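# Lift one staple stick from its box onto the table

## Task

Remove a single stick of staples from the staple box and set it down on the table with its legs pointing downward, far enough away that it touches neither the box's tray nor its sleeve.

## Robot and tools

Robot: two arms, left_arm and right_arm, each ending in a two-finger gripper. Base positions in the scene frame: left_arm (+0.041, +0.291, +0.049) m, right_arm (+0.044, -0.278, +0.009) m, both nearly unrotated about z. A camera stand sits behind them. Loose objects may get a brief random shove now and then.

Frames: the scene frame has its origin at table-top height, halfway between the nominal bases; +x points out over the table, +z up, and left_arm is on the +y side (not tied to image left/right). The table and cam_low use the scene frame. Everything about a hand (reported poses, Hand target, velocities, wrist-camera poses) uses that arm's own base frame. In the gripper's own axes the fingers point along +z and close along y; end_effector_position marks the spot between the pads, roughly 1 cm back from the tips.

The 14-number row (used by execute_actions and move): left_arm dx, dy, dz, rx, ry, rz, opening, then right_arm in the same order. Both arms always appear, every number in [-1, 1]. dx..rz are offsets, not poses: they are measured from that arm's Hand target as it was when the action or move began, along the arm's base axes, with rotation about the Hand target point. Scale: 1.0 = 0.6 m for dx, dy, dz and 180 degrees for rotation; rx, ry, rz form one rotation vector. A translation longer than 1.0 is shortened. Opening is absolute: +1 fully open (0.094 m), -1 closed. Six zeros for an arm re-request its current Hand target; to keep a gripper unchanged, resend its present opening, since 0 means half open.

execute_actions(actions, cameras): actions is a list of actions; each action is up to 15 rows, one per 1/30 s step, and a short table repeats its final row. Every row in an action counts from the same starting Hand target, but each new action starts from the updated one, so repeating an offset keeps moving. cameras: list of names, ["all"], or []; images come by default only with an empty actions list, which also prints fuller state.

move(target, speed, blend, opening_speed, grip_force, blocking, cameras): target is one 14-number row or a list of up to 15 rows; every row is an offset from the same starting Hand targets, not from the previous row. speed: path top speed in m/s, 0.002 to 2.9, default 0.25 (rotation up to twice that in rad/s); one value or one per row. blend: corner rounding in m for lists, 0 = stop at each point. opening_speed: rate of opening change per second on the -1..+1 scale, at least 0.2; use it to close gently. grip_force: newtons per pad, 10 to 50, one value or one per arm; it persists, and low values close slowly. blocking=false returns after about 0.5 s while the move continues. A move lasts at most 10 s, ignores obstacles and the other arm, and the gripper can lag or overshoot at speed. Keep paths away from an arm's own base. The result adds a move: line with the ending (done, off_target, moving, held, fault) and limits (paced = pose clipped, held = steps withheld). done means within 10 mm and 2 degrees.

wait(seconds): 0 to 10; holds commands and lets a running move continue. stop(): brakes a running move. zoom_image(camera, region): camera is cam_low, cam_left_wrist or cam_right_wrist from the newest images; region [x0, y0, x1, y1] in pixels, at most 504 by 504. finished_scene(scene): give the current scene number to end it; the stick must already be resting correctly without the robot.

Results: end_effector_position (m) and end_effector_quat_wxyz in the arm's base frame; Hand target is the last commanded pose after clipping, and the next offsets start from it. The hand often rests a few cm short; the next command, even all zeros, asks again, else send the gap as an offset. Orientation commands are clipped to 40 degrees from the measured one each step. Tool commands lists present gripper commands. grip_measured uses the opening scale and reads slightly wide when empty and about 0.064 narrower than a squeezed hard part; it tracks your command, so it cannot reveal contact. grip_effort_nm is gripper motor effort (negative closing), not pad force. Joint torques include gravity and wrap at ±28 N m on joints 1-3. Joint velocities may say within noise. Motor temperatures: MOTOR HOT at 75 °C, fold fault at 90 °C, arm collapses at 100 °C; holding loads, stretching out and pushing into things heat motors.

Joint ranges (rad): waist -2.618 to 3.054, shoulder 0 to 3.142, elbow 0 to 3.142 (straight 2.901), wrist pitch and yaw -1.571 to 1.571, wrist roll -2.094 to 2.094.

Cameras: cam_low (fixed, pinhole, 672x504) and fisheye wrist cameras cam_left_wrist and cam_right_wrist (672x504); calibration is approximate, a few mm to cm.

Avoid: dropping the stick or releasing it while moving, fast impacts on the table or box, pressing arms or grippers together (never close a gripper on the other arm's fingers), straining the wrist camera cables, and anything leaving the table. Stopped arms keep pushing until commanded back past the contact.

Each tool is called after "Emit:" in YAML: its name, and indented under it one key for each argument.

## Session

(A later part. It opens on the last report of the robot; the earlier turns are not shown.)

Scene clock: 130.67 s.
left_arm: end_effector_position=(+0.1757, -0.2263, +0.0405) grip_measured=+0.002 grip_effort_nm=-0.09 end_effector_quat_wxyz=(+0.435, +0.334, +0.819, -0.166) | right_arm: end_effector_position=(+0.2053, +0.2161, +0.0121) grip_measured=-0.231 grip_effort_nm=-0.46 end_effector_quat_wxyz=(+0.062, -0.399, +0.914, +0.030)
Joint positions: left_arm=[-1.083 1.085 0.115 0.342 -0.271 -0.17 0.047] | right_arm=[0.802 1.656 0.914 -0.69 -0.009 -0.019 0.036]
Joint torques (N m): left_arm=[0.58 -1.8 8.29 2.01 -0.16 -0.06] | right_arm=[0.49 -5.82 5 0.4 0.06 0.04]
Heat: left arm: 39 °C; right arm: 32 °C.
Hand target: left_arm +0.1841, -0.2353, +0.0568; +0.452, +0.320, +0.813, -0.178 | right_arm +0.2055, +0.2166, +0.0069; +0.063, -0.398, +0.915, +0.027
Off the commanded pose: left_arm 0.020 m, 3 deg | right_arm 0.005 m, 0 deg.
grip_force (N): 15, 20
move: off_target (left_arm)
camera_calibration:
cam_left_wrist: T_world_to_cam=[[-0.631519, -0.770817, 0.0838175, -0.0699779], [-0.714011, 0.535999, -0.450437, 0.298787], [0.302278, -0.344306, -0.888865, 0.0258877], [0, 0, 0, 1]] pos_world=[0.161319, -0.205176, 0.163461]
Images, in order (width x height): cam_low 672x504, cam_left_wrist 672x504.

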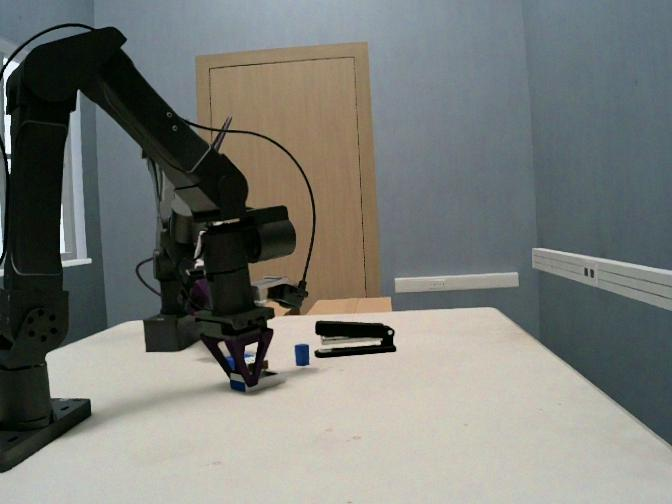

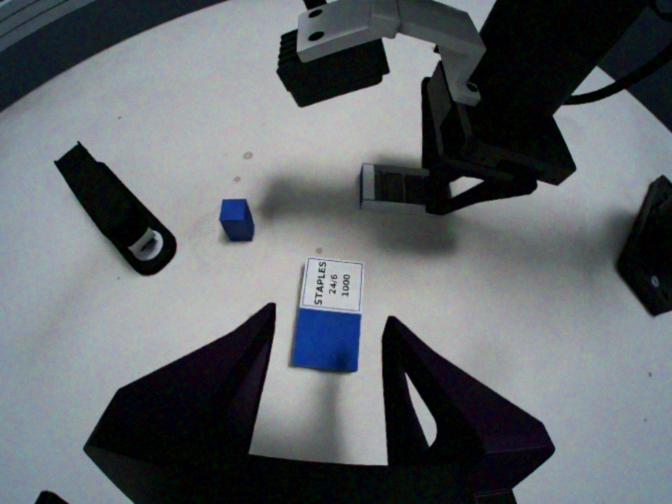

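Emit:
move:
  target: [0,0,0,0,0,0,0.0,0,0,-0.003,0,0,0,-0.27]
  speed: 0.02

Emit:
move:
  target: [0,0,0,0,0,0,0.0,0,0,0,0,0,0,0.08]
  opening_speed: 0.25
  cameras: ["cam_right_wrist"]

Scene clock: 131.60 s.
left_arm: end_effector_position=(+0.1757, -0.2263, +0.0405) grip_measured=+0.002 grip_effort_nm=-0.09 end_effector_quat_wxyz=(+0.435, +0.334, +0.819, -0.166) | right_arm: end_effector_position=(+0.2054, +0.2162, +0.0119) grip_measured=-0.231 grip_effort_nm=-0.47 end_effector_quat_wxyz=(+0.063, -0.399, +0.914, +0.030)
Joint positions: left_arm=[-1.083 1.085 0.115 0.342 -0.271 -0.17 0.047] | right_arm=[0.802 1.656 0.913 -0.689 -0.009 -0.019 0.036]
Joint torques (N m): left_arm=[0.58 -1.78 8.28 2.01 -0.17 -0.06] | right_arm=[0.5 -5.53 4.74 0.46 0.06 0.05]
Heat: left arm: 39 °C; right arm: 32 °C.
Hand target: left_arm +0.1841, -0.2353, +0.0568; +0.452, +0.320, +0.813, -0.178 | right_arm +0.2055, +0.2166, +0.0052; +0.063, -0.398, +0.915, +0.027
Off the commanded pose: left_arm 0.020 m, 3 deg | right_arm 0.007 m, 0 deg.
grip_force (N): 15, 20
move: off_target (left_arm)

Scene clock: 133.20 s.
left_arm: end_effector_position=(+0.1757, -0.2263, +0.0405) grip_measured=+0.002 grip_effort_nm=-0.09 end_effector_quat_wxyz=(+0.435, +0.334, +0.819, -0.166) | right_arm: end_effector_position=(+0.2045, +0.2153, +0.0082) grip_measured=+0.078 grip_effort_nm=0.11 end_effector_quat_wxyz=(+0.060, -0.399, +0.915, +0.029)
Joint positions: left_arm=[-1.083 1.085 0.115 0.342 -0.271 -0.17 0.047] | right_arm=[0.802 1.665 0.906 -0.679 -0.009 -0.019 0.051]
Joint torques (N m): left_arm=[0.58 -1.8 8.29 2.01 -0.17 -0.06] | right_arm=[0.49 -6.27 5.24 0.37 0.05 0.04]
Heat: left arm: 39 °C; right arm: 32 °C.
Hand target: left_arm +0.1841, -0.2353, +0.0568; +0.452, +0.320, +0.813, -0.178 | right_arm +0.2055, +0.2167, +0.0052; +0.064, -0.398, +0.915, +0.027
Off the commanded pose: left_arm 0.020 m, 3 deg | right_arm 0.003 m, 0 deg.
grip_force (N): 15, 20
move: off_target (left_arm)
camera_calibration:
cam_right_wrist: T_world_to_cam=[[0.798425, -0.60209, 0.00216816, -0.0319858], [-0.563905, -0.746517, 0.353162, 0.307793], [-0.211017, -0.283196, -0.935559, 0.227807], [0, 0, 0, 1]] pos_world=[0.247175, 0.275028, 0.104496]
Images, in order (width x height): cam_right_wrist 672x504.

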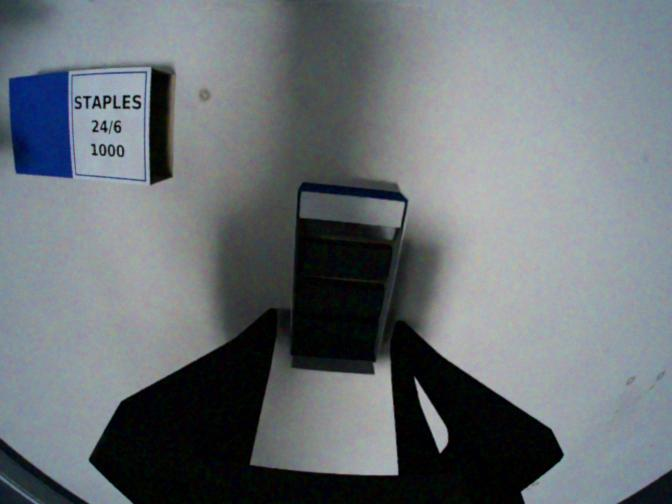

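Emit:
move:
  target:
    - [0,0,0,0,0,0,0.0,0,0,0.15,0,0,0,0.08]
    - [0,0,0.122,0.1082,0.1201,0.0109,0.0,-0.0925,-0.2945,0.2247,0,0,0,0.08]
  speed: [0.08,0.2]
  cameras: ["cam_low","cam_left_wrist"]

Scene clock: 138.43 s.
left_arm: end_effector_position=(+0.1781, -0.2303, +0.1186) grip_measured=+0.002 grip_effort_nm=-0.09 end_effector_quat_wxyz=(+0.224, +0.348, +0.907, -0.079) | right_arm: end_effector_position=(+0.1525, +0.0385, +0.1387) grip_measured=+0.078 grip_effort_nm=0.11 end_effector_quat_wxyz=(+0.061, -0.398, +0.915, +0.020)
Joint positions: left_arm=[-0.999 1.215 0.877 -0.771 -0.133 -0.234 0.047] | right_arm=[0.163 1.018 0.953 -1.397 -0.068 -0.654 0.051]
Joint torques (N m): left_arm=[0.58 -2.99 9.06 1.29 -0.11 -0.07] | right_arm=[-0.69 -2.1 6.32 0.12 -0.26 -0.05]
Heat: left arm: 39 °C; right arm: 32 °C.
Hand target: left_arm +0.1840, -0.2353, +0.1301; +0.234, +0.339, +0.907, -0.087 | right_arm +0.1500, +0.0400, +0.1401; +0.064, -0.398, +0.915, +0.027
Off the commanded pose: left_arm 0.014 m, 2 deg | right_arm 0.003 m, 1 deg.
grip_force (N): 15, 20
move: off_target (left_arm)
camera_calibration:
cam_left_wrist: T_world_to_cam=[[-0.573994, -0.817837, 0.0409145, -0.09415], [-0.817911, 0.575017, 0.0194186, 0.309528], [-0.0394077, -0.0223183, -0.998974, 0.241299], [0, 0, 0, 1]] pos_world=[0.208634, -0.249598, 0.238893]
Images, in order (width x height): cam_low 672x504, cam_left_wrist 672x504.

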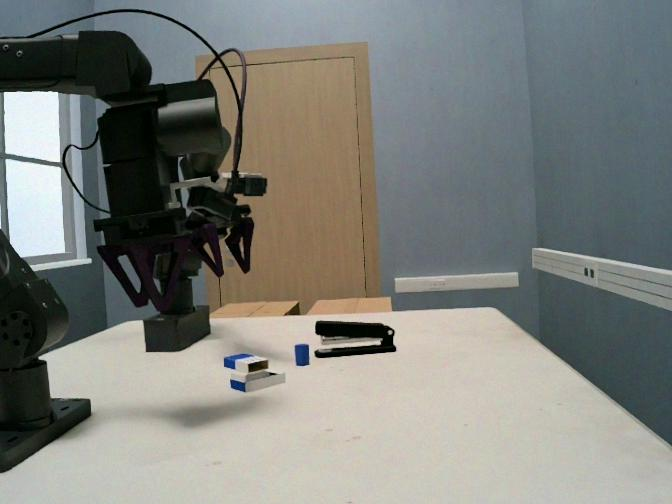

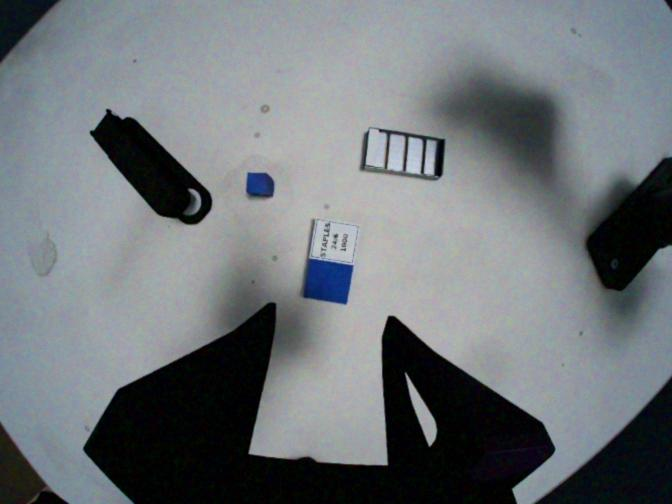

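Emit:
zoom_image:
  camera: "cam_left_wrist"
  region: [350, 115, 455, 194]

Scaled by 4.800 from the camera's 672x504 image, which has a finer 960x720 frame.

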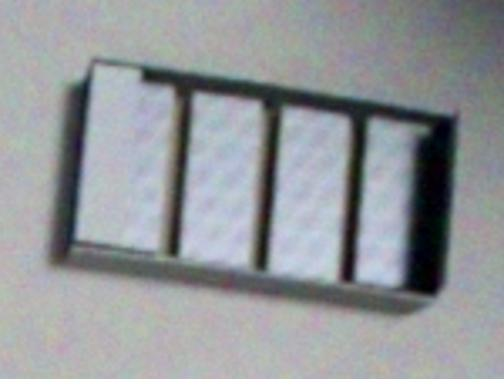

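Emit:
move:
  target:
    - [0.085,-0.1945,-0.0502,0,0,0,-0.5,0,0,0,0,0,0,0.08]
    - [0.085,-0.1945,-0.1835,0,0,0,-0.7,0,0,0,0,0,0,0.08]
  speed: [0.2,0.1]
  cameras: ["cam_left_wrist"]

Emit:
zoom_image:
  camera: "cam_left_wrist"
  region: [275, 240, 395, 360]

Scene clock: 143.63 s.
left_arm: end_effector_position=(+0.2321, -0.3475, +0.0196) grip_measured=-0.698 grip_effort_nm=-0.09 end_effector_quat_wxyz=(+0.221, +0.343, +0.909, -0.085) | right_arm: end_effector_position=(+0.1524, +0.0385, +0.1387) grip_measured=+0.078 grip_effort_nm=0.11 end_effector_quat_wxyz=(+0.061, -0.398, +0.915, +0.020)
Joint positions: left_arm=[-1.046 1.844 1.062 -0.332 -0.144 -0.292 0.014] | right_arm=[0.163 1.018 0.953 -1.398 -0.068 -0.654 0.051]
Joint torques (N m): left_arm=[-0.62 -7.98 5.3 1.71 -0.28 -0.06] | right_arm=[-0.69 -2.09 6.28 0.1 -0.27 -0.08]
Heat: left arm: 39 °C; right arm: 32 °C.
Hand target: left_arm +0.2350, -0.3520, +0.0199; +0.234, +0.339, +0.907, -0.087 | right_arm +0.1499, +0.0400, +0.1400; +0.063, -0.398, +0.915, +0.027
Off the commanded pose: left_arm 0.005 m, 2 deg | right_arm 0.003 m, 1 deg.
grip_force (N): 15, 20
move: done
camera_calibration:
cam_left_wrist: T_world_to_cam=[[-0.566927, -0.821845, 0.0562532, -0.15823], [-0.822195, 0.568742, 0.0229967, 0.421816], [-0.0508932, -0.0332137, -0.998152, 0.140763], [0, 0, 0, 1]] pos_world=[0.264274, -0.36527, 0.139704]
Images, in order (width x height): cam_left_wrist 672x504.

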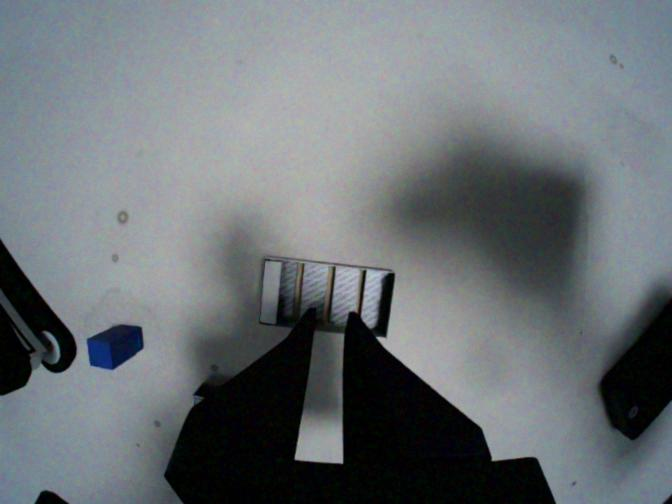

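Scaled by 4.200 from the camera's 672x504 image, which has a finer 960x720 frame.

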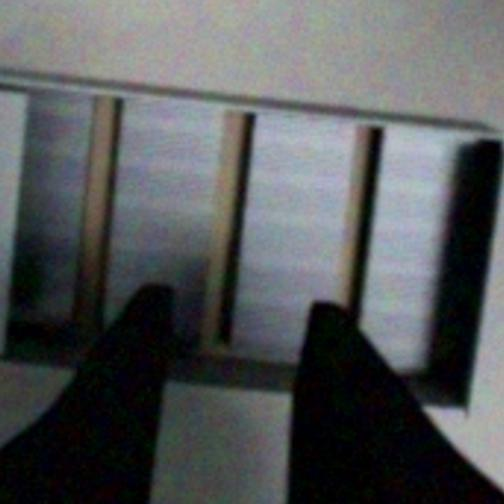

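Emit:
move:
  target:
    - [0.0098,0.0113,0.06,0,0,0,-0.7,0,0,0,0,0,0,0.08]
    - [0.0098,0.0113,-0.01,0,0,0,-0.7,0,0,0,0,0,0,0.08]
  speed: [0.1,0.08]
  cameras: ["cam_left_wrist"]

Emit:
zoom_image:
  camera: "cam_left_wrist"
  region: [275, 250, 385, 360]

Scene clock: 146.83 s.
left_arm: end_effector_position=(+0.2346, -0.3426, +0.0134) grip_measured=-0.698 grip_effort_nm=-0.09 end_effector_quat_wxyz=(+0.222, +0.342, +0.909, -0.083) | right_arm: end_effector_position=(+0.1524, +0.0385, +0.1387) grip_measured=+0.078 grip_effort_nm=0.11 end_effector_quat_wxyz=(+0.061, -0.398, +0.915, +0.020)
Joint positions: left_arm=[-1.035 1.847 1.036 -0.302 -0.144 -0.281 0.014] | right_arm=[0.163 1.018 0.953 -1.398 -0.068 -0.654 0.051]
Joint torques (N m): left_arm=[0.47 -7.98 5.24 1.7 -0.17 0.08] | right_arm=[-0.7 -2.1 6.3 0.1 -0.27 -0.08]
Heat: left arm: 39 °C; right arm: 32 °C.
Hand target: left_arm +0.2408, -0.3452, +0.0139; +0.234, +0.339, +0.907, -0.087 | right_arm +0.1499, +0.0400, +0.1400; +0.063, -0.398, +0.915, +0.027
Off the commanded pose: left_arm 0.007 m, 2 deg | right_arm 0.003 m, 1 deg.
grip_force (N): 15, 20
move: done
camera_calibration:
cam_left_wrist: T_world_to_cam=[[-0.565878, -0.822843, 0.0520773, -0.153038], [-0.82316, 0.567423, 0.0209512, 0.420896], [-0.0467894, -0.0310121, -0.998423, 0.134662], [0, 0, 0, 1]] pos_world=[0.266164, -0.360576, 0.133601]
Images, in order (width x height): cam_left_wrist 672x504.

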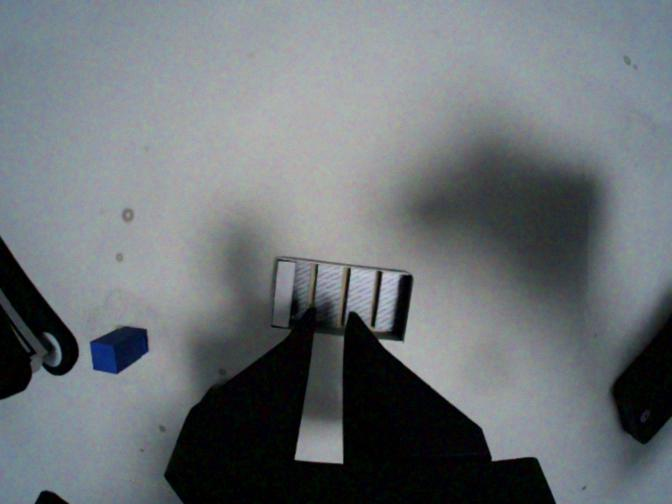

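Scaled by 4.582 from the camera's 672x504 image, which has a finer 960x720 frame.

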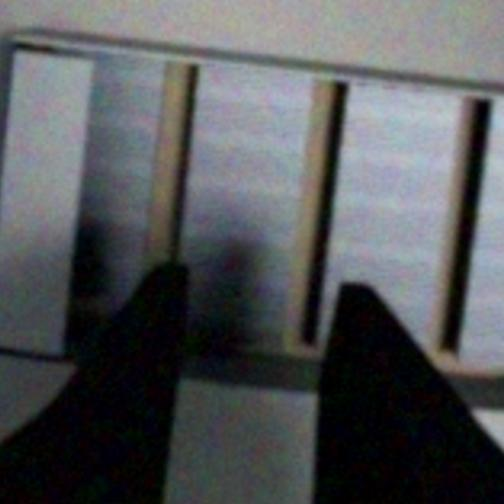

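Emit:
move:
  target: [0.0012,0.0014,-0.037,0,0,0,-0.7,0,0,0,0,0,0,0.08]
  speed: 0.05
  cameras: ["cam_left_wrist"]

Emit:
zoom_image:
  camera: "cam_left_wrist"
  region: [280, 260, 380, 360]

Scene clock: 148.60 s.
left_arm: end_effector_position=(+0.2349, -0.3432, -0.0073) grip_measured=-0.698 grip_effort_nm=-0.09 end_effector_quat_wxyz=(+0.224, +0.343, +0.908, -0.084) | right_arm: end_effector_position=(+0.1524, +0.0385, +0.1387) grip_measured=+0.078 grip_effort_nm=0.11 end_effector_quat_wxyz=(+0.061, -0.398, +0.915, +0.020)
Joint positions: left_arm=[-1.035 1.895 1 -0.213 -0.144 -0.278 0.014] | right_arm=[0.163 1.018 0.953 -1.398 -0.068 -0.654 0.051]
Joint torques (N m): left_arm=[0.7 -7.9 4.89 1.74 -0.16 0.07] | right_arm=[-0.68 -2.09 6.31 0.1 -0.27 -0.08]
Heat: left arm: 39 °C; right arm: 32 °C.
Hand target: left_arm +0.2415, -0.3444, -0.0083; +0.234, +0.339, +0.907, -0.087 | right_arm +0.1499, +0.0400, +0.1400; +0.063, -0.398, +0.915, +0.027
Off the commanded pose: left_arm 0.007 m, 1 deg | right_arm 0.003 m, 1 deg.
grip_force (N): 15, 20
move: done
camera_calibration:
cam_left_wrist: T_world_to_cam=[[-0.567987, -0.821355, 0.0525972, -0.151261], [-0.821861, 0.569431, 0.0171004, 0.422355], [-0.043996, -0.0335148, -0.998469, 0.112543], [0, 0, 0, 1]] pos_world=[0.266154, -0.360969, 0.113104]
Images, in order (width x height): cam_left_wrist 672x504.

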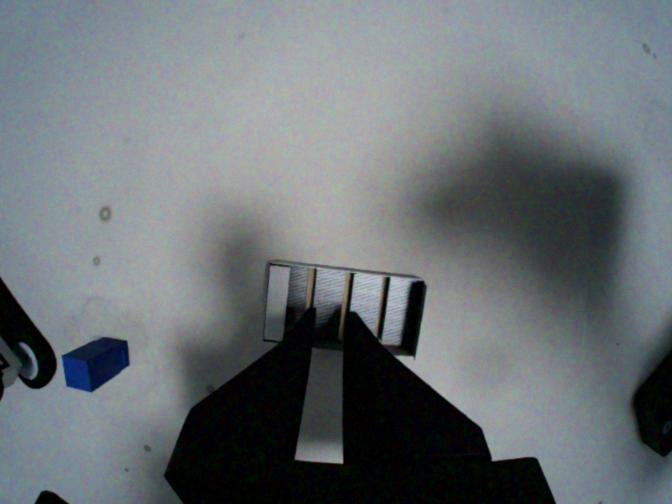

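Scaled by 5.040 from the camera's 672x504 image, which has a finer 960x720 frame.

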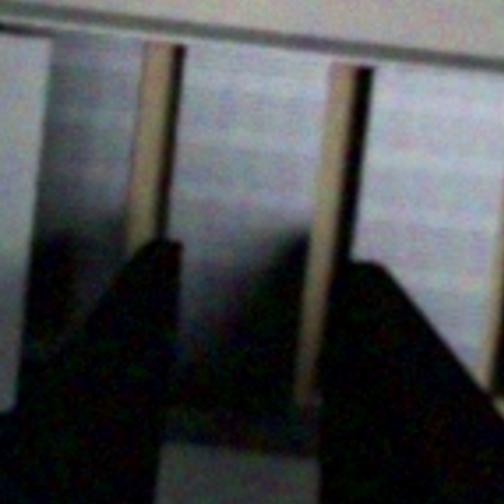

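Emit:
move:
  target: [0.0027,0.0031,0,0,0,0,-0.706,0,0,0,0,0,0,0.08]
  speed: 0.05

Scene clock: 150.50 s.
left_arm: end_effector_position=(+0.2383, -0.3416, -0.0070) grip_measured=-0.704 grip_effort_nm=-0.10 end_effector_quat_wxyz=(+0.226, +0.342, +0.908, -0.083) | right_arm: end_effector_position=(+0.1524, +0.0385, +0.1387) grip_measured=+0.078 grip_effort_nm=0.11 end_effector_quat_wxyz=(+0.061, -0.398, +0.915, +0.020)
Joint positions: left_arm=[-1.026 1.895 1 -0.21 -0.144 -0.272 0.014] | right_arm=[0.163 1.018 0.953 -1.398 -0.068 -0.654 0.051]
Joint torques (N m): left_arm=[0.77 -8.09 4.63 1.75 -0.13 0.05] | right_arm=[-0.69 -2.1 6.3 0.1 -0.26 -0.08]
Heat: left arm: 39 °C; right arm: 32 °C.
Hand target: left_arm +0.2432, -0.3425, -0.0083; +0.234, +0.339, +0.907, -0.087 | right_arm +0.1499, +0.0400, +0.1400; +0.063, -0.398, +0.915, +0.027
Off the commanded pose: left_arm 0.005 m, 1 deg | right_arm 0.003 m, 1 deg.
grip_force (N): 15, 20
move: done

Emit:
move:
  target: [-0.0078,-0.0054,0,0,0,0,-0.706,0,0,0,0,0,0,0.08]
  speed: 0.03
  cameras: ["cam_left_wrist"]

Emit:
zoom_image:
  camera: "cam_left_wrist"
  region: [280, 260, 380, 360]

Scene clock: 152.13 s.
left_arm: end_effector_position=(+0.2383, -0.3416, -0.0070) grip_measured=-0.704 grip_effort_nm=-0.09 end_effector_quat_wxyz=(+0.226, +0.341, +0.909, -0.083) | right_arm: end_effector_position=(+0.1524, +0.0385, +0.1387) grip_measured=+0.078 grip_effort_nm=0.11 end_effector_quat_wxyz=(+0.061, -0.398, +0.915, +0.020)
Joint positions: left_arm=[-1.026 1.895 1 -0.21 -0.144 -0.274 0.014] | right_arm=[0.163 1.018 0.953 -1.398 -0.068 -0.654 0.051]
Joint torques (N m): left_arm=[-0.73 -7.98 4.79 1.7 -0.19 -0.08] | right_arm=[-0.68 -2.09 6.3 0.1 -0.26 -0.08]
Heat: left arm: 39 °C; right arm: 32 °C.
Hand target: left_arm +0.2385, -0.3457, -0.0083; +0.234, +0.339, +0.907, -0.087 | right_arm +0.1499, +0.0400, +0.1400; +0.063, -0.398, +0.915, +0.027
Off the commanded pose: left_arm 0.004 m, 1 deg | right_arm 0.003 m, 1 deg.
grip_force (N): 15, 20
move: done
camera_calibration:
cam_left_wrist: T_world_to_cam=[[-0.564241, -0.823999, 0.0515567, -0.149878], [-0.824592, 0.565546, 0.0143572, 0.423519], [-0.040988, -0.0344123, -0.998567, 0.111918], [0, 0, 0, 1]] pos_world=[0.269251, -0.359167, 0.113404]
Images, in order (width x height): cam_left_wrist 672x504.

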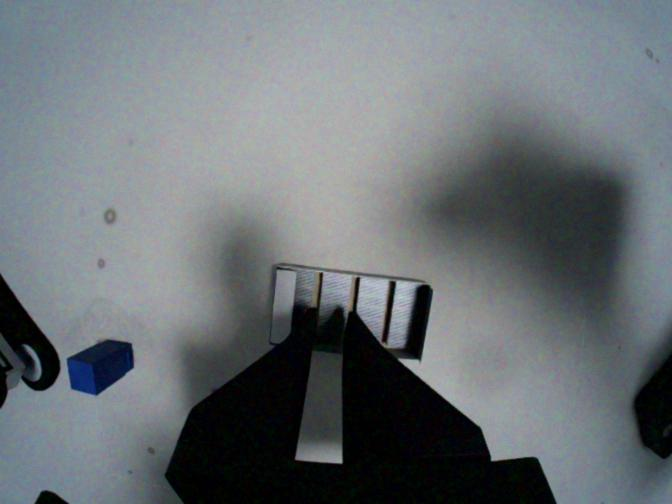

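Scaled by 5.040 from the camera's 672x504 image, which has a finer 960x720 frame.

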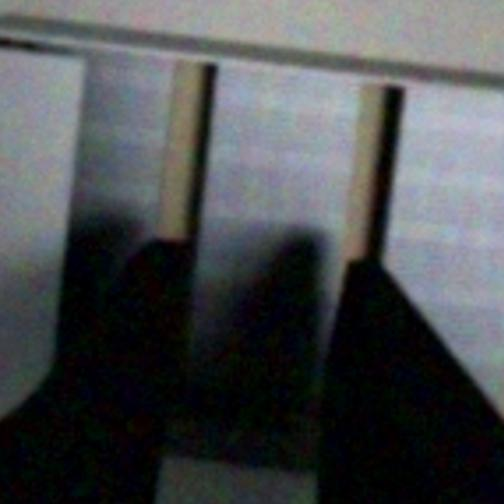

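Emit:
move:
  target: [0,0,0,0,0,-0.006,-0.706,0,0,0,0,0,0,0.08]
  speed: 0.05
  cameras: ["cam_left_wrist"]

Emit:
zoom_image:
  camera: "cam_left_wrist"
  region: [280, 260, 380, 360]

Scene clock: 154.00 s.
left_arm: end_effector_position=(+0.2381, -0.3421, -0.0069) grip_measured=-0.704 grip_effort_nm=-0.09 end_effector_quat_wxyz=(+0.226, +0.345, +0.907, -0.084) | right_arm: end_effector_position=(+0.1524, +0.0385, +0.1387) grip_measured=+0.078 grip_effort_nm=0.11 end_effector_quat_wxyz=(+0.061, -0.398, +0.915, +0.020)
Joint positions: left_arm=[-1.026 1.895 1 -0.209 -0.142 -0.266 0.014] | right_arm=[0.163 1.018 0.953 -1.398 -0.068 -0.654 0.051]
Joint torques (N m): left_arm=[-0.39 -8.12 4.57 1.74 -0.11 0.06] | right_arm=[-0.69 -2.09 6.31 0.1 -0.26 -0.07]
Heat: left arm: 39 °C; right arm: 32 °C.
Hand target: left_arm +0.2385, -0.3457, -0.0083; +0.234, +0.348, +0.904, -0.089 | right_arm +0.1499, +0.0400, +0.1400; +0.063, -0.398, +0.915, +0.027
Off the commanded pose: left_arm 0.004 m, 1 deg | right_arm 0.003 m, 1 deg.
grip_force (N): 15, 20
move: done
camera_calibration:
cam_left_wrist: T_world_to_cam=[[-0.570396, -0.819813, 0.0505567, -0.147474], [-0.820386, 0.571645, 0.0137819, 0.424624], [-0.0401991, -0.0336148, -0.998626, 0.112054], [0, 0, 0, 1]] pos_world=[0.268741, -0.359868, 0.113504]
Images, in order (width x height): cam_left_wrist 672x504.

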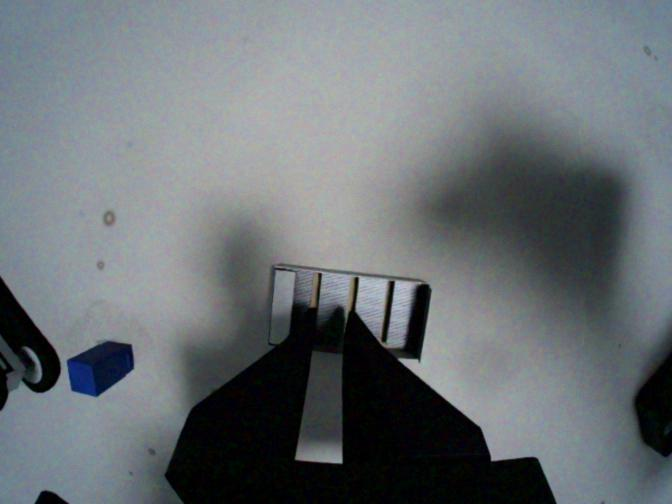

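Scaled by 5.040 from the camera's 672x504 image, which has a finer 960x720 frame.

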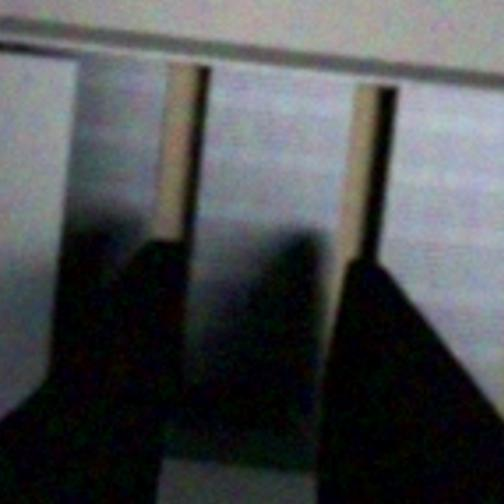

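Emit:
move:
  target: [-0.0003,-0.0004,0,-0.0022,0.0019,-0.0016,-0.706,0,0,0,0,0,0,0.08]
  speed: 0.05
  cameras: ["cam_left_wrist"]

Emit:
zoom_image:
  camera: "cam_left_wrist"
  region: [280, 260, 380, 360]

Scene clock: 155.40 s.
left_arm: end_effector_position=(+0.2358, -0.3424, -0.0084) grip_measured=-0.704 grip_effort_nm=-0.09 end_effector_quat_wxyz=(+0.222, +0.348, +0.906, -0.088) | right_arm: end_effector_position=(+0.1524, +0.0385, +0.1387) grip_measured=+0.078 grip_effort_nm=0.11 end_effector_quat_wxyz=(+0.061, -0.398, +0.915, +0.020)
Joint positions: left_arm=[-1.026 1.895 0.994 -0.203 -0.13 -0.262 0.014] | right_arm=[0.163 1.018 0.953 -1.398 -0.068 -0.654 0.051]
Joint torques (N m): left_arm=[-0.02 -8.25 4.75 1.72 -0.13 0.08] | right_arm=[-0.68 -2.09 6.3 0.1 -0.26 -0.08]
Heat: left arm: 39 °C; right arm: 32 °C.
Hand target: left_arm +0.2384, -0.3460, -0.0082; +0.232, +0.349, +0.903, -0.094 | right_arm +0.1499, +0.0400, +0.1400; +0.063, -0.398, +0.915, +0.027
Off the commanded pose: left_arm 0.004 m, 1 deg | right_arm 0.003 m, 1 deg.
grip_force (N): 15, 20
move: done
camera_calibration:
cam_left_wrist: T_world_to_cam=[[-0.577507, -0.814347, 0.0576573, -0.145267], [-0.814972, 0.579222, 0.0179535, 0.424429], [-0.0480168, -0.0366209, -0.998175, 0.111355], [0, 0, 0, 1]] pos_world=[0.267352, -0.360058, 0.111908]
Images, in order (width x height): cam_left_wrist 672x504.

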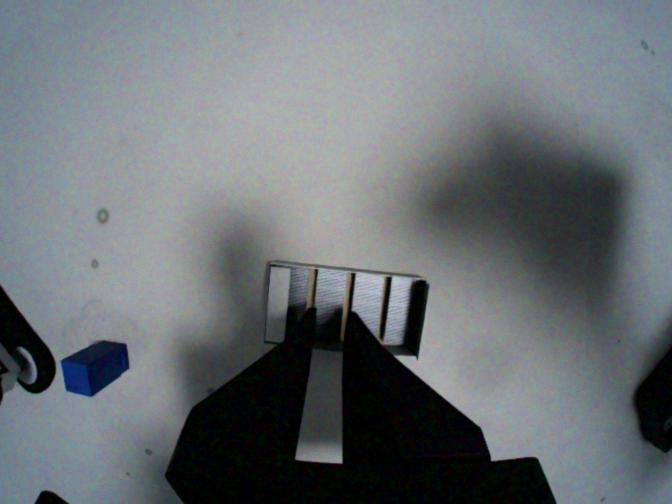

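Scaled by 5.040 from the camera's 672x504 image, which has a finer 960x720 frame.

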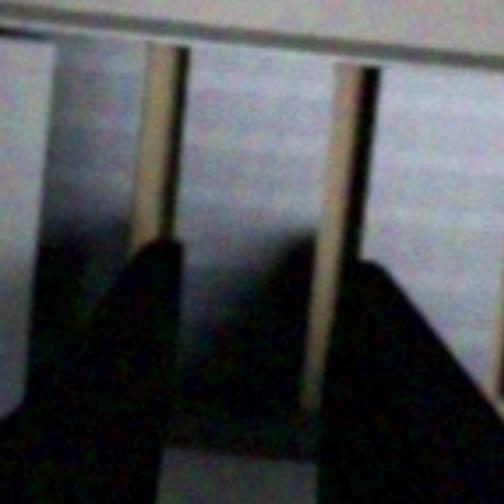

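Emit:
move:
  target: [0.0,0.0,-0.0115,0,0,0,-0.686,0,0,0,0,0,0,0.08]
  speed: 0.03
  cameras: ["cam_left_wrist"]

Emit:
zoom_image:
  camera: "cam_left_wrist"
  region: [280, 265, 380, 365]

Scene clock: 157.17 s.
left_arm: end_effector_position=(+0.2358, -0.3426, -0.0137) grip_measured=-0.688 grip_effort_nm=0.09 end_effector_quat_wxyz=(+0.223, +0.348, +0.906, -0.089) | right_arm: end_effector_position=(+0.1524, +0.0385, +0.1387) grip_measured=+0.078 grip_effort_nm=0.11 end_effector_quat_wxyz=(+0.061, -0.398, +0.915, +0.020)
Joint positions: left_arm=[-1.026 1.907 0.983 -0.178 -0.13 -0.262 0.015] | right_arm=[0.163 1.018 0.953 -1.398 -0.068 -0.654 0.051]
Joint torques (N m): left_arm=[-0.03 -7.84 4.74 1.78 -0.11 0.08] | right_arm=[-0.69 -2.1 6.3 0.1 -0.26 -0.08]
Heat: left arm: 39 °C; right arm: 32 °C.
Hand target: left_arm +0.2383, -0.3459, -0.0153; +0.232, +0.349, +0.903, -0.094 | right_arm +0.1499, +0.0400, +0.1400; +0.063, -0.398, +0.915, +0.027
Off the commanded pose: left_arm 0.005 m, 1 deg | right_arm 0.003 m, 1 deg.
grip_force (N): 15, 20
move: done
camera_calibration:
cam_left_wrist: T_world_to_cam=[[-0.578156, -0.813773, 0.0592329, -0.144786], [-0.814576, 0.579851, 0.0154461, 0.424683], [-0.0469159, -0.0393194, -0.998125, 0.10489], [0, 0, 0, 1]] pos_world=[0.267149, -0.359951, 0.10671]
Images, in order (width x height): cam_left_wrist 672x504.

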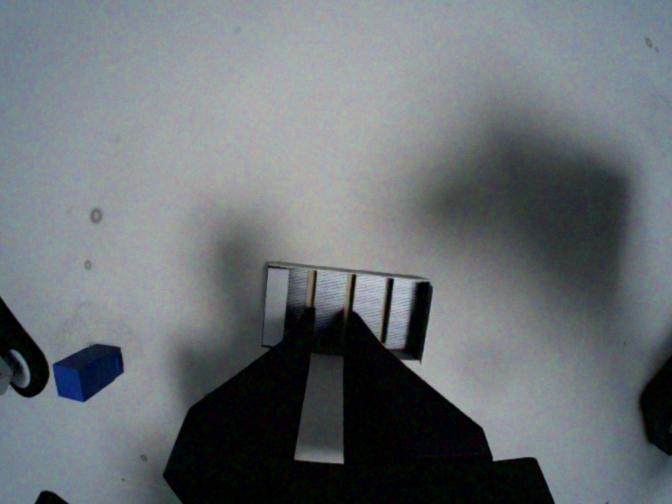

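Scaled by 5.040 from the camera's 672x504 image, which has a finer 960x720 frame.

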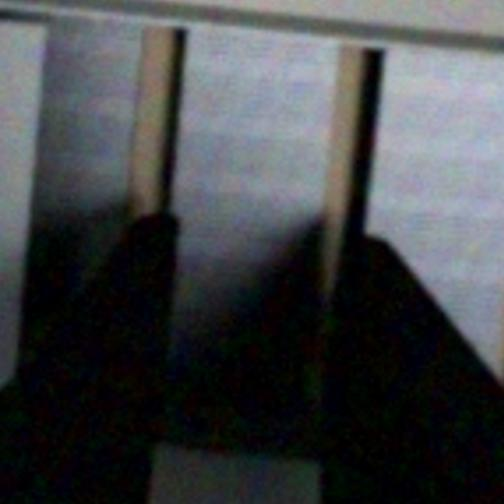

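Emit:
move:
  target: [0.0,0.0,0.0,0.0036,-0.0032,0.0027,-0.686,0,0,0,0,0,0,0.08]
  speed: 0.03
  cameras: ["cam_left_wrist"]

Emit:
zoom_image:
  camera: "cam_left_wrist"
  region: [280, 265, 380, 365]

Scene clock: 158.63 s.
left_arm: end_effector_position=(+0.2363, -0.3423, -0.0136) grip_measured=-0.688 grip_effort_nm=0.09 end_effector_quat_wxyz=(+0.225, +0.348, +0.906, -0.088) | right_arm: end_effector_position=(+0.1524, +0.0385, +0.1387) grip_measured=+0.078 grip_effort_nm=0.11 end_effector_quat_wxyz=(+0.061, -0.398, +0.915, +0.020)
Joint positions: left_arm=[-1.026 1.907 0.983 -0.177 -0.133 -0.262 0.015] | right_arm=[0.163 1.018 0.953 -1.398 -0.068 -0.654 0.051]
Joint torques (N m): left_arm=[-0.73 -7.56 5.16 1.65 -0.25 -0.03] | right_arm=[-0.68 -2.07 6.28 0.1 -0.26 -0.08]
Heat: left arm: 39 °C; right arm: 32 °C.
Hand target: left_arm +0.2383, -0.3459, -0.0153; +0.235, +0.347, +0.904, -0.086 | right_arm +0.1499, +0.0400, +0.1400; +0.063, -0.398, +0.915, +0.027
Off the commanded pose: left_arm 0.005 m, 1 deg | right_arm 0.003 m, 1 deg.
grip_force (N): 15, 20
move: done
camera_calibration:
cam_left_wrist: T_world_to_cam=[[-0.577063, -0.81473, 0.0566947, -0.14489], [-0.815507, 0.57858, 0.013887, 0.424682], [-0.0441166, -0.0382213, -0.998295, 0.104771], [0, 0, 0, 1]] pos_world=[0.267343, -0.359754, 0.106909]
Images, in order (width x height): cam_left_wrist 672x504.

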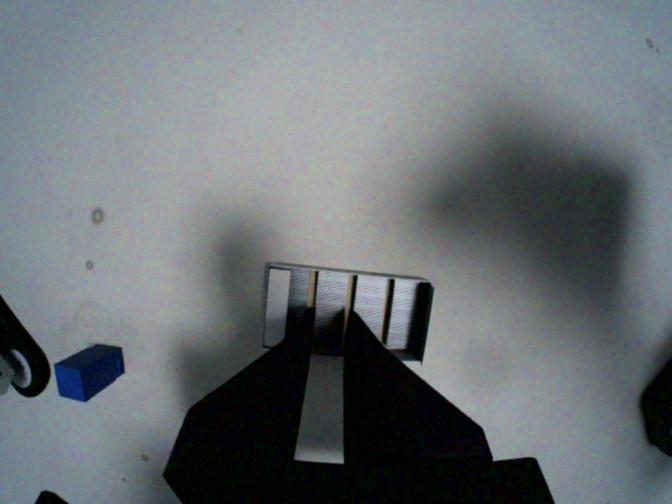

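Scaled by 5.040 from the camera's 672x504 image, which has a finer 960x720 frame.

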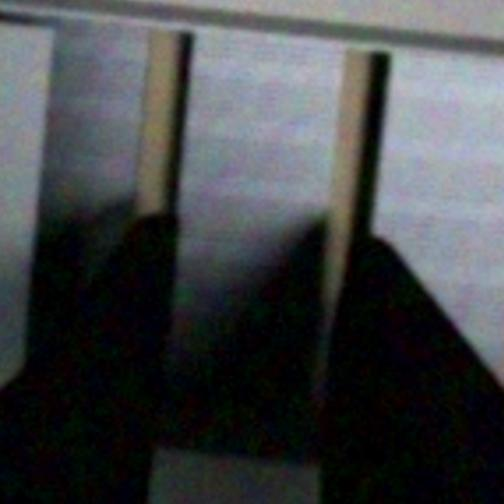

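Emit:
move:
  target: [0.002,0.0013,0.0,0.0016,-0.0014,0.0012,-0.686,0,0,0,0,0,0,0.08]
  speed: 0.03
  cameras: ["cam_left_wrist"]

Emit:
zoom_image:
  camera: "cam_left_wrist"
  region: [280, 265, 380, 365]

Scene clock: 159.53 s.
left_arm: end_effector_position=(+0.2374, -0.3415, -0.0134) grip_measured=-0.688 grip_effort_nm=0.09 end_effector_quat_wxyz=(+0.227, +0.347, +0.906, -0.085) | right_arm: end_effector_position=(+0.1524, +0.0385, +0.1387) grip_measured=+0.078 grip_effort_nm=0.11 end_effector_quat_wxyz=(+0.061, -0.398, +0.915, +0.020)
Joint positions: left_arm=[-1.026 1.907 0.983 -0.177 -0.14 -0.262 0.015] | right_arm=[0.163 1.018 0.953 -1.398 -0.068 -0.654 0.051]
Joint torques (N m): left_arm=[-0.7 -7.42 5.33 1.62 -0.26 0.01] | right_arm=[-0.69 -2.1 6.3 0.1 -0.26 -0.09]
Heat: left arm: 39 °C; right arm: 32 °C.
Hand target: left_arm +0.2395, -0.3451, -0.0153; +0.236, +0.346, +0.904, -0.083 | right_arm +0.1499, +0.0400, +0.1400; +0.063, -0.398, +0.915, +0.027
Off the commanded pose: left_arm 0.005 m, 1 deg | right_arm 0.003 m, 1 deg.
grip_force (N): 15, 20
move: done
camera_calibration:
cam_left_wrist: T_world_to_cam=[[-0.574623, -0.816844, 0.0507435, -0.145001], [-0.817517, 0.575795, 0.0112519, 0.424612], [-0.0384089, -0.035018, -0.998648, 0.104767], [0, 0, 0, 1]] pos_world=[0.267831, -0.359264, 0.107205]
Images, in order (width x height): cam_left_wrist 672x504.

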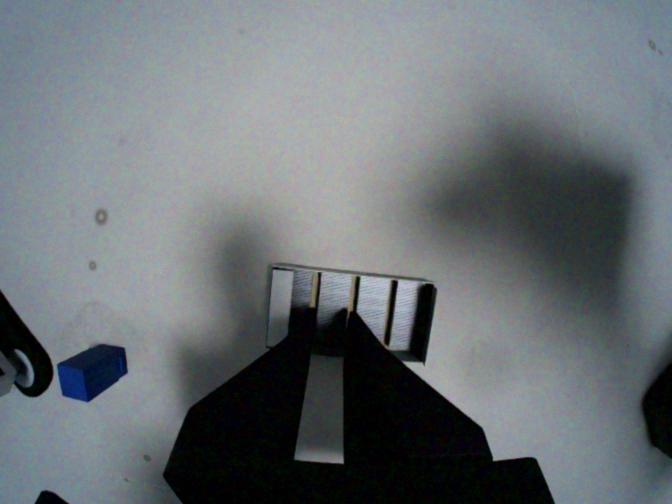

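Scaled by 5.040 from the camera's 672x504 image, which has a finer 960x720 frame.

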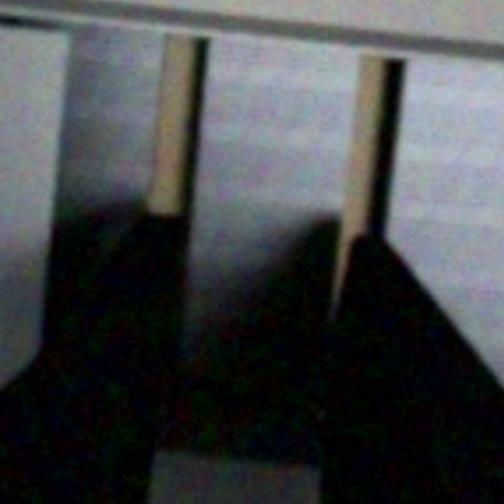

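Emit:
move:
  target: [0.0,0.0,-0.0045,0,0,0,-0.686,0,0,0,0,0,0,0.08]
  speed: 0.02
  cameras: ["cam_left_wrist"]

Emit:
zoom_image:
  camera: "cam_left_wrist"
  region: [285, 270, 375, 360]

Scene clock: 170.93 s.
left_arm: end_effector_position=(+0.2375, -0.3412, -0.0164) grip_measured=-0.688 grip_effort_nm=0.09 end_effector_quat_wxyz=(+0.225, +0.347, +0.907, -0.083) | right_arm: end_effector_position=(+0.1524, +0.0385, +0.1387) grip_measured=+0.078 grip_effort_nm=0.11 end_effector_quat_wxyz=(+0.061, -0.398, +0.915, +0.020)
Joint positions: left_arm=[-1.026 1.916 0.983 -0.173 -0.142 -0.262 0.015] | right_arm=[0.163 1.018 0.953 -1.398 -0.068 -0.654 0.051]
Joint torques (N m): left_arm=[-0.69 -7.64 5.04 1.67 -0.26 -0.03] | right_arm=[-0.69 -2.1 6.3 0.1 -0.26 -0.08]
Heat: left arm: 38 °C; right arm: 32 °C.
Hand target: left_arm +0.2395, -0.3452, -0.0179; +0.236, +0.346, +0.904, -0.083 | right_arm +0.1499, +0.0400, +0.1400; +0.063, -0.398, +0.915, +0.027
Off the commanded pose: left_arm 0.005 m, 1 deg | right_arm 0.003 m, 1 deg.
grip_force (N): 15, 20
move: done
camera_calibration:
cam_left_wrist: T_world_to_cam=[[-0.574159, -0.817341, 0.0479167, -0.144908], [-0.817771, 0.575346, 0.0150959, 0.424443], [-0.0399072, -0.0305175, -0.998737, 0.103696], [0, 0, 0, 1]] pos_world=[0.268035, -0.359476, 0.104101]
Images, in order (width x height): cam_left_wrist 672x504.

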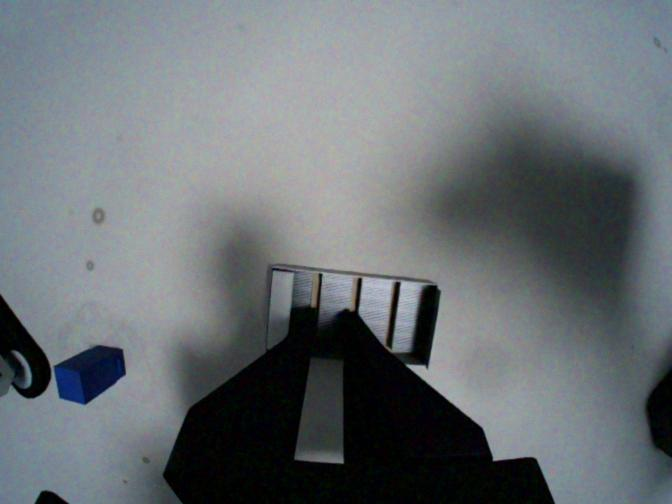

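Scaled by 5.600 from the camera's 672x504 image, which has a finer 960x720 frame.

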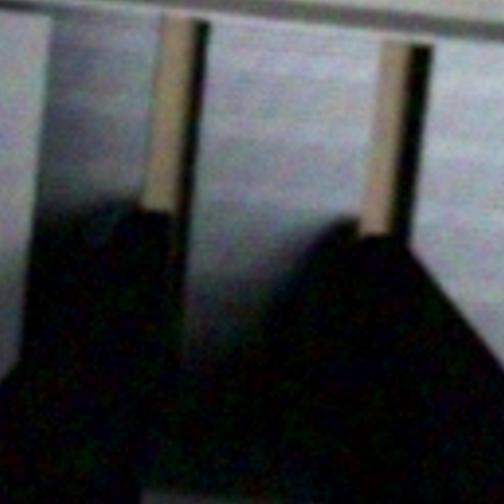

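Emit:
move:
  target: [0.0,0.0,0.0,-0.0038,0.0034,-0.0028,-0.696,0,0,0,0,0,0,0.08]
  speed: 0.03
  cameras: ["cam_left_wrist"]

Emit:
zoom_image:
  camera: "cam_left_wrist"
  region: [285, 270, 375, 360]

Scene clock: 172.93 s.
left_arm: end_effector_position=(+0.2372, -0.3425, -0.0160) grip_measured=-0.694 grip_effort_nm=-0.09 end_effector_quat_wxyz=(+0.225, +0.348, +0.906, -0.086) | right_arm: end_effector_position=(+0.1524, +0.0385, +0.1387) grip_measured=+0.078 grip_effort_nm=0.11 end_effector_quat_wxyz=(+0.061, -0.398, +0.915, +0.020)
Joint positions: left_arm=[-1.026 1.916 0.983 -0.169 -0.137 -0.261 0.014] | right_arm=[0.163 1.018 0.953 -1.398 -0.068 -0.654 0.051]
Joint torques (N m): left_arm=[0.03 -7.92 4.6 1.74 -0.11 0.07] | right_arm=[-0.68 -2.1 6.28 0.11 -0.27 -0.08]
Heat: left arm: 38 °C; right arm: 32 °C.
Hand target: left_arm +0.2396, -0.3452, -0.0179; +0.233, +0.348, +0.903, -0.091 | right_arm +0.1499, +0.0400, +0.1400; +0.063, -0.398, +0.915, +0.027
Off the commanded pose: left_arm 0.004 m, 1 deg | right_arm 0.003 m, 1 deg.
grip_force (N): 15, 20
move: done
camera_calibration:
cam_left_wrist: T_world_to_cam=[[-0.576176, -0.815584, 0.0533298, -0.14493], [-0.81626, 0.577529, 0.0133824, 0.425313], [-0.041714, -0.0358204, -0.998487, 0.102524], [0, 0, 0, 1]] pos_world=[0.267937, -0.360161, 0.104406]
Images, in order (width x height): cam_left_wrist 672x504.

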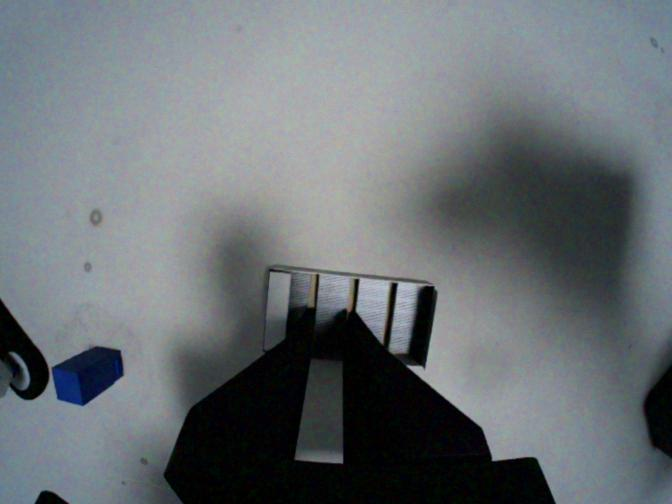

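Scaled by 5.600 from the camera's 672x504 image, which has a finer 960x720 frame.

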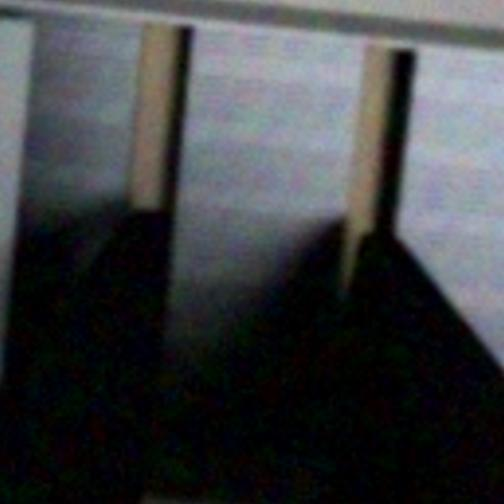

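Emit:
move:
  target: [0.0,0.0,-0.0045,0,0,0,-0.696,0,0,0,0,0,0,0.08]
  speed: 0.02
  cameras: ["cam_left_wrist"]

Emit:
zoom_image:
  camera: "cam_left_wrist"
  region: [285, 270, 375, 360]

Scene clock: 174.20 s.
left_arm: end_effector_position=(+0.2379, -0.3439, -0.0170) grip_measured=-0.694 grip_effort_nm=-0.09 end_effector_quat_wxyz=(+0.227, +0.347, +0.906, -0.088) | right_arm: end_effector_position=(+0.1524, +0.0385, +0.1387) grip_measured=+0.078 grip_effort_nm=0.11 end_effector_quat_wxyz=(+0.061, -0.398, +0.915, +0.020)
Joint positions: left_arm=[-1.026 1.921 0.983 -0.158 -0.136 -0.261 0.014] | right_arm=[0.163 1.018 0.953 -1.398 -0.068 -0.654 0.051]
Joint torques (N m): left_arm=[0.03 -7.79 4.33 1.75 -0.11 0.08] | right_arm=[-0.66 -2.07 6.31 0.1 -0.26 -0.08]
Heat: left arm: 38 °C; right arm: 32 °C.
Hand target: left_arm +0.2395, -0.3451, -0.0207; +0.233, +0.348, +0.903, -0.091 | right_arm +0.1499, +0.0400, +0.1400; +0.063, -0.398, +0.915, +0.027
Off the commanded pose: left_arm 0.004 m, 1 deg | right_arm 0.003 m, 1 deg.
grip_force (N): 15, 20
move: done
camera_calibration:
cam_left_wrist: T_world_to_cam=[[-0.576581, -0.815114, 0.0560661, -0.145332], [-0.816084, 0.577868, 0.00873039, 0.426796], [-0.0395151, -0.0407209, -0.998389, 0.0993489], [0, 0, 0, 1]] pos_world=[0.268431, -0.361048, 0.103611]
Images, in order (width x height): cam_left_wrist 672x504.

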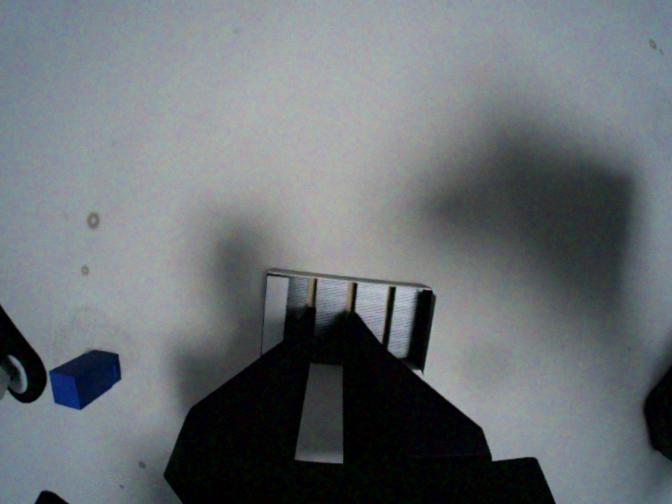

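Scaled by 5.600 from the camera's 672x504 image, which has a finer 960x720 frame.

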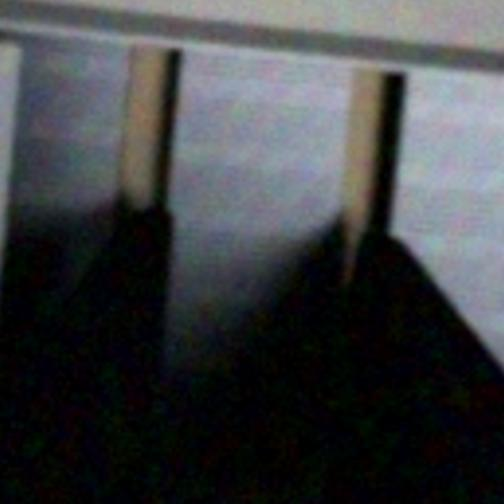

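Emit:
move:
  target:
    - [0.0,0.0,0.006,0,0,0,-0.696,0,0,0,0,0,0,0.08]
    - [0.0,0.0,0.006,0.0039,-0.0035,0.0029,-0.696,0,0,0,0,0,0,0.08]
  speed: 0.03
  cameras: ["cam_left_wrist"]

Emit:
zoom_image:
  camera: "cam_left_wrist"
  region: [285, 270, 375, 360]

Scene clock: 175.97 s.
left_arm: end_effector_position=(+0.2387, -0.3434, -0.0169) grip_measured=-0.694 grip_effort_nm=-0.09 end_effector_quat_wxyz=(+0.229, +0.347, +0.906, -0.086) | right_arm: end_effector_position=(+0.1524, +0.0385, +0.1387) grip_measured=+0.078 grip_effort_nm=0.11 end_effector_quat_wxyz=(+0.061, -0.398, +0.915, +0.020)
Joint positions: left_arm=[-1.026 1.921 0.983 -0.158 -0.141 -0.261 0.014] | right_arm=[0.163 1.018 0.953 -1.398 -0.068 -0.654 0.051]
Joint torques (N m): left_arm=[-0.72 -8.25 5.12 1.5 -0.27 -0.04] | right_arm=[-0.68 -2.1 6.31 0.1 -0.27 -0.08]
Heat: left arm: 38 °C; right arm: 32 °C.
Hand target: left_arm +0.2395, -0.3451, -0.0171; +0.236, +0.346, +0.904, -0.082 | right_arm +0.1499, +0.0400, +0.1400; +0.063, -0.398, +0.915, +0.027
Off the commanded pose: left_arm 0.002 m, 1 deg | right_arm 0.003 m, 1 deg.
grip_force (N): 15, 20
move: done
camera_calibration:
cam_left_wrist: T_world_to_cam=[[-0.574838, -0.816626, 0.051798, -0.145507], [-0.817501, 0.575887, 0.00683194, 0.426725], [-0.0354089, -0.0384176, -0.998634, 0.0993224], [0, 0, 0, 1]] pos_world=[0.268723, -0.360754, 0.103808]
Images, in order (width x height): cam_left_wrist 672x504.

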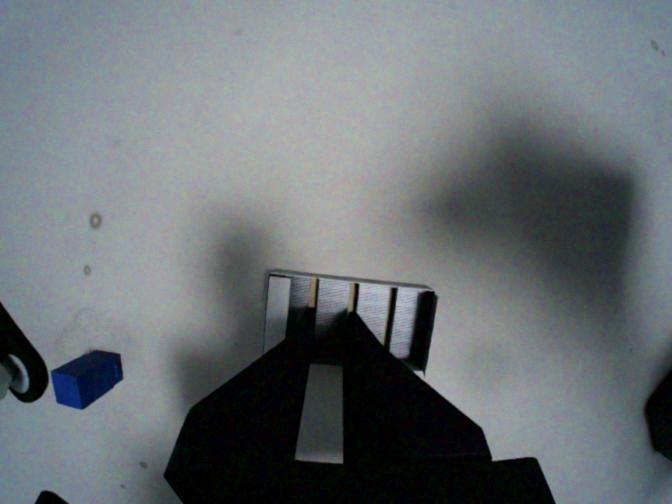

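Scaled by 5.600 from the camera's 672x504 image, which has a finer 960x720 frame.

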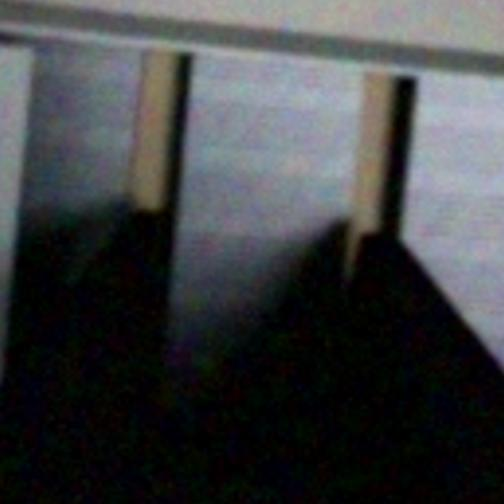

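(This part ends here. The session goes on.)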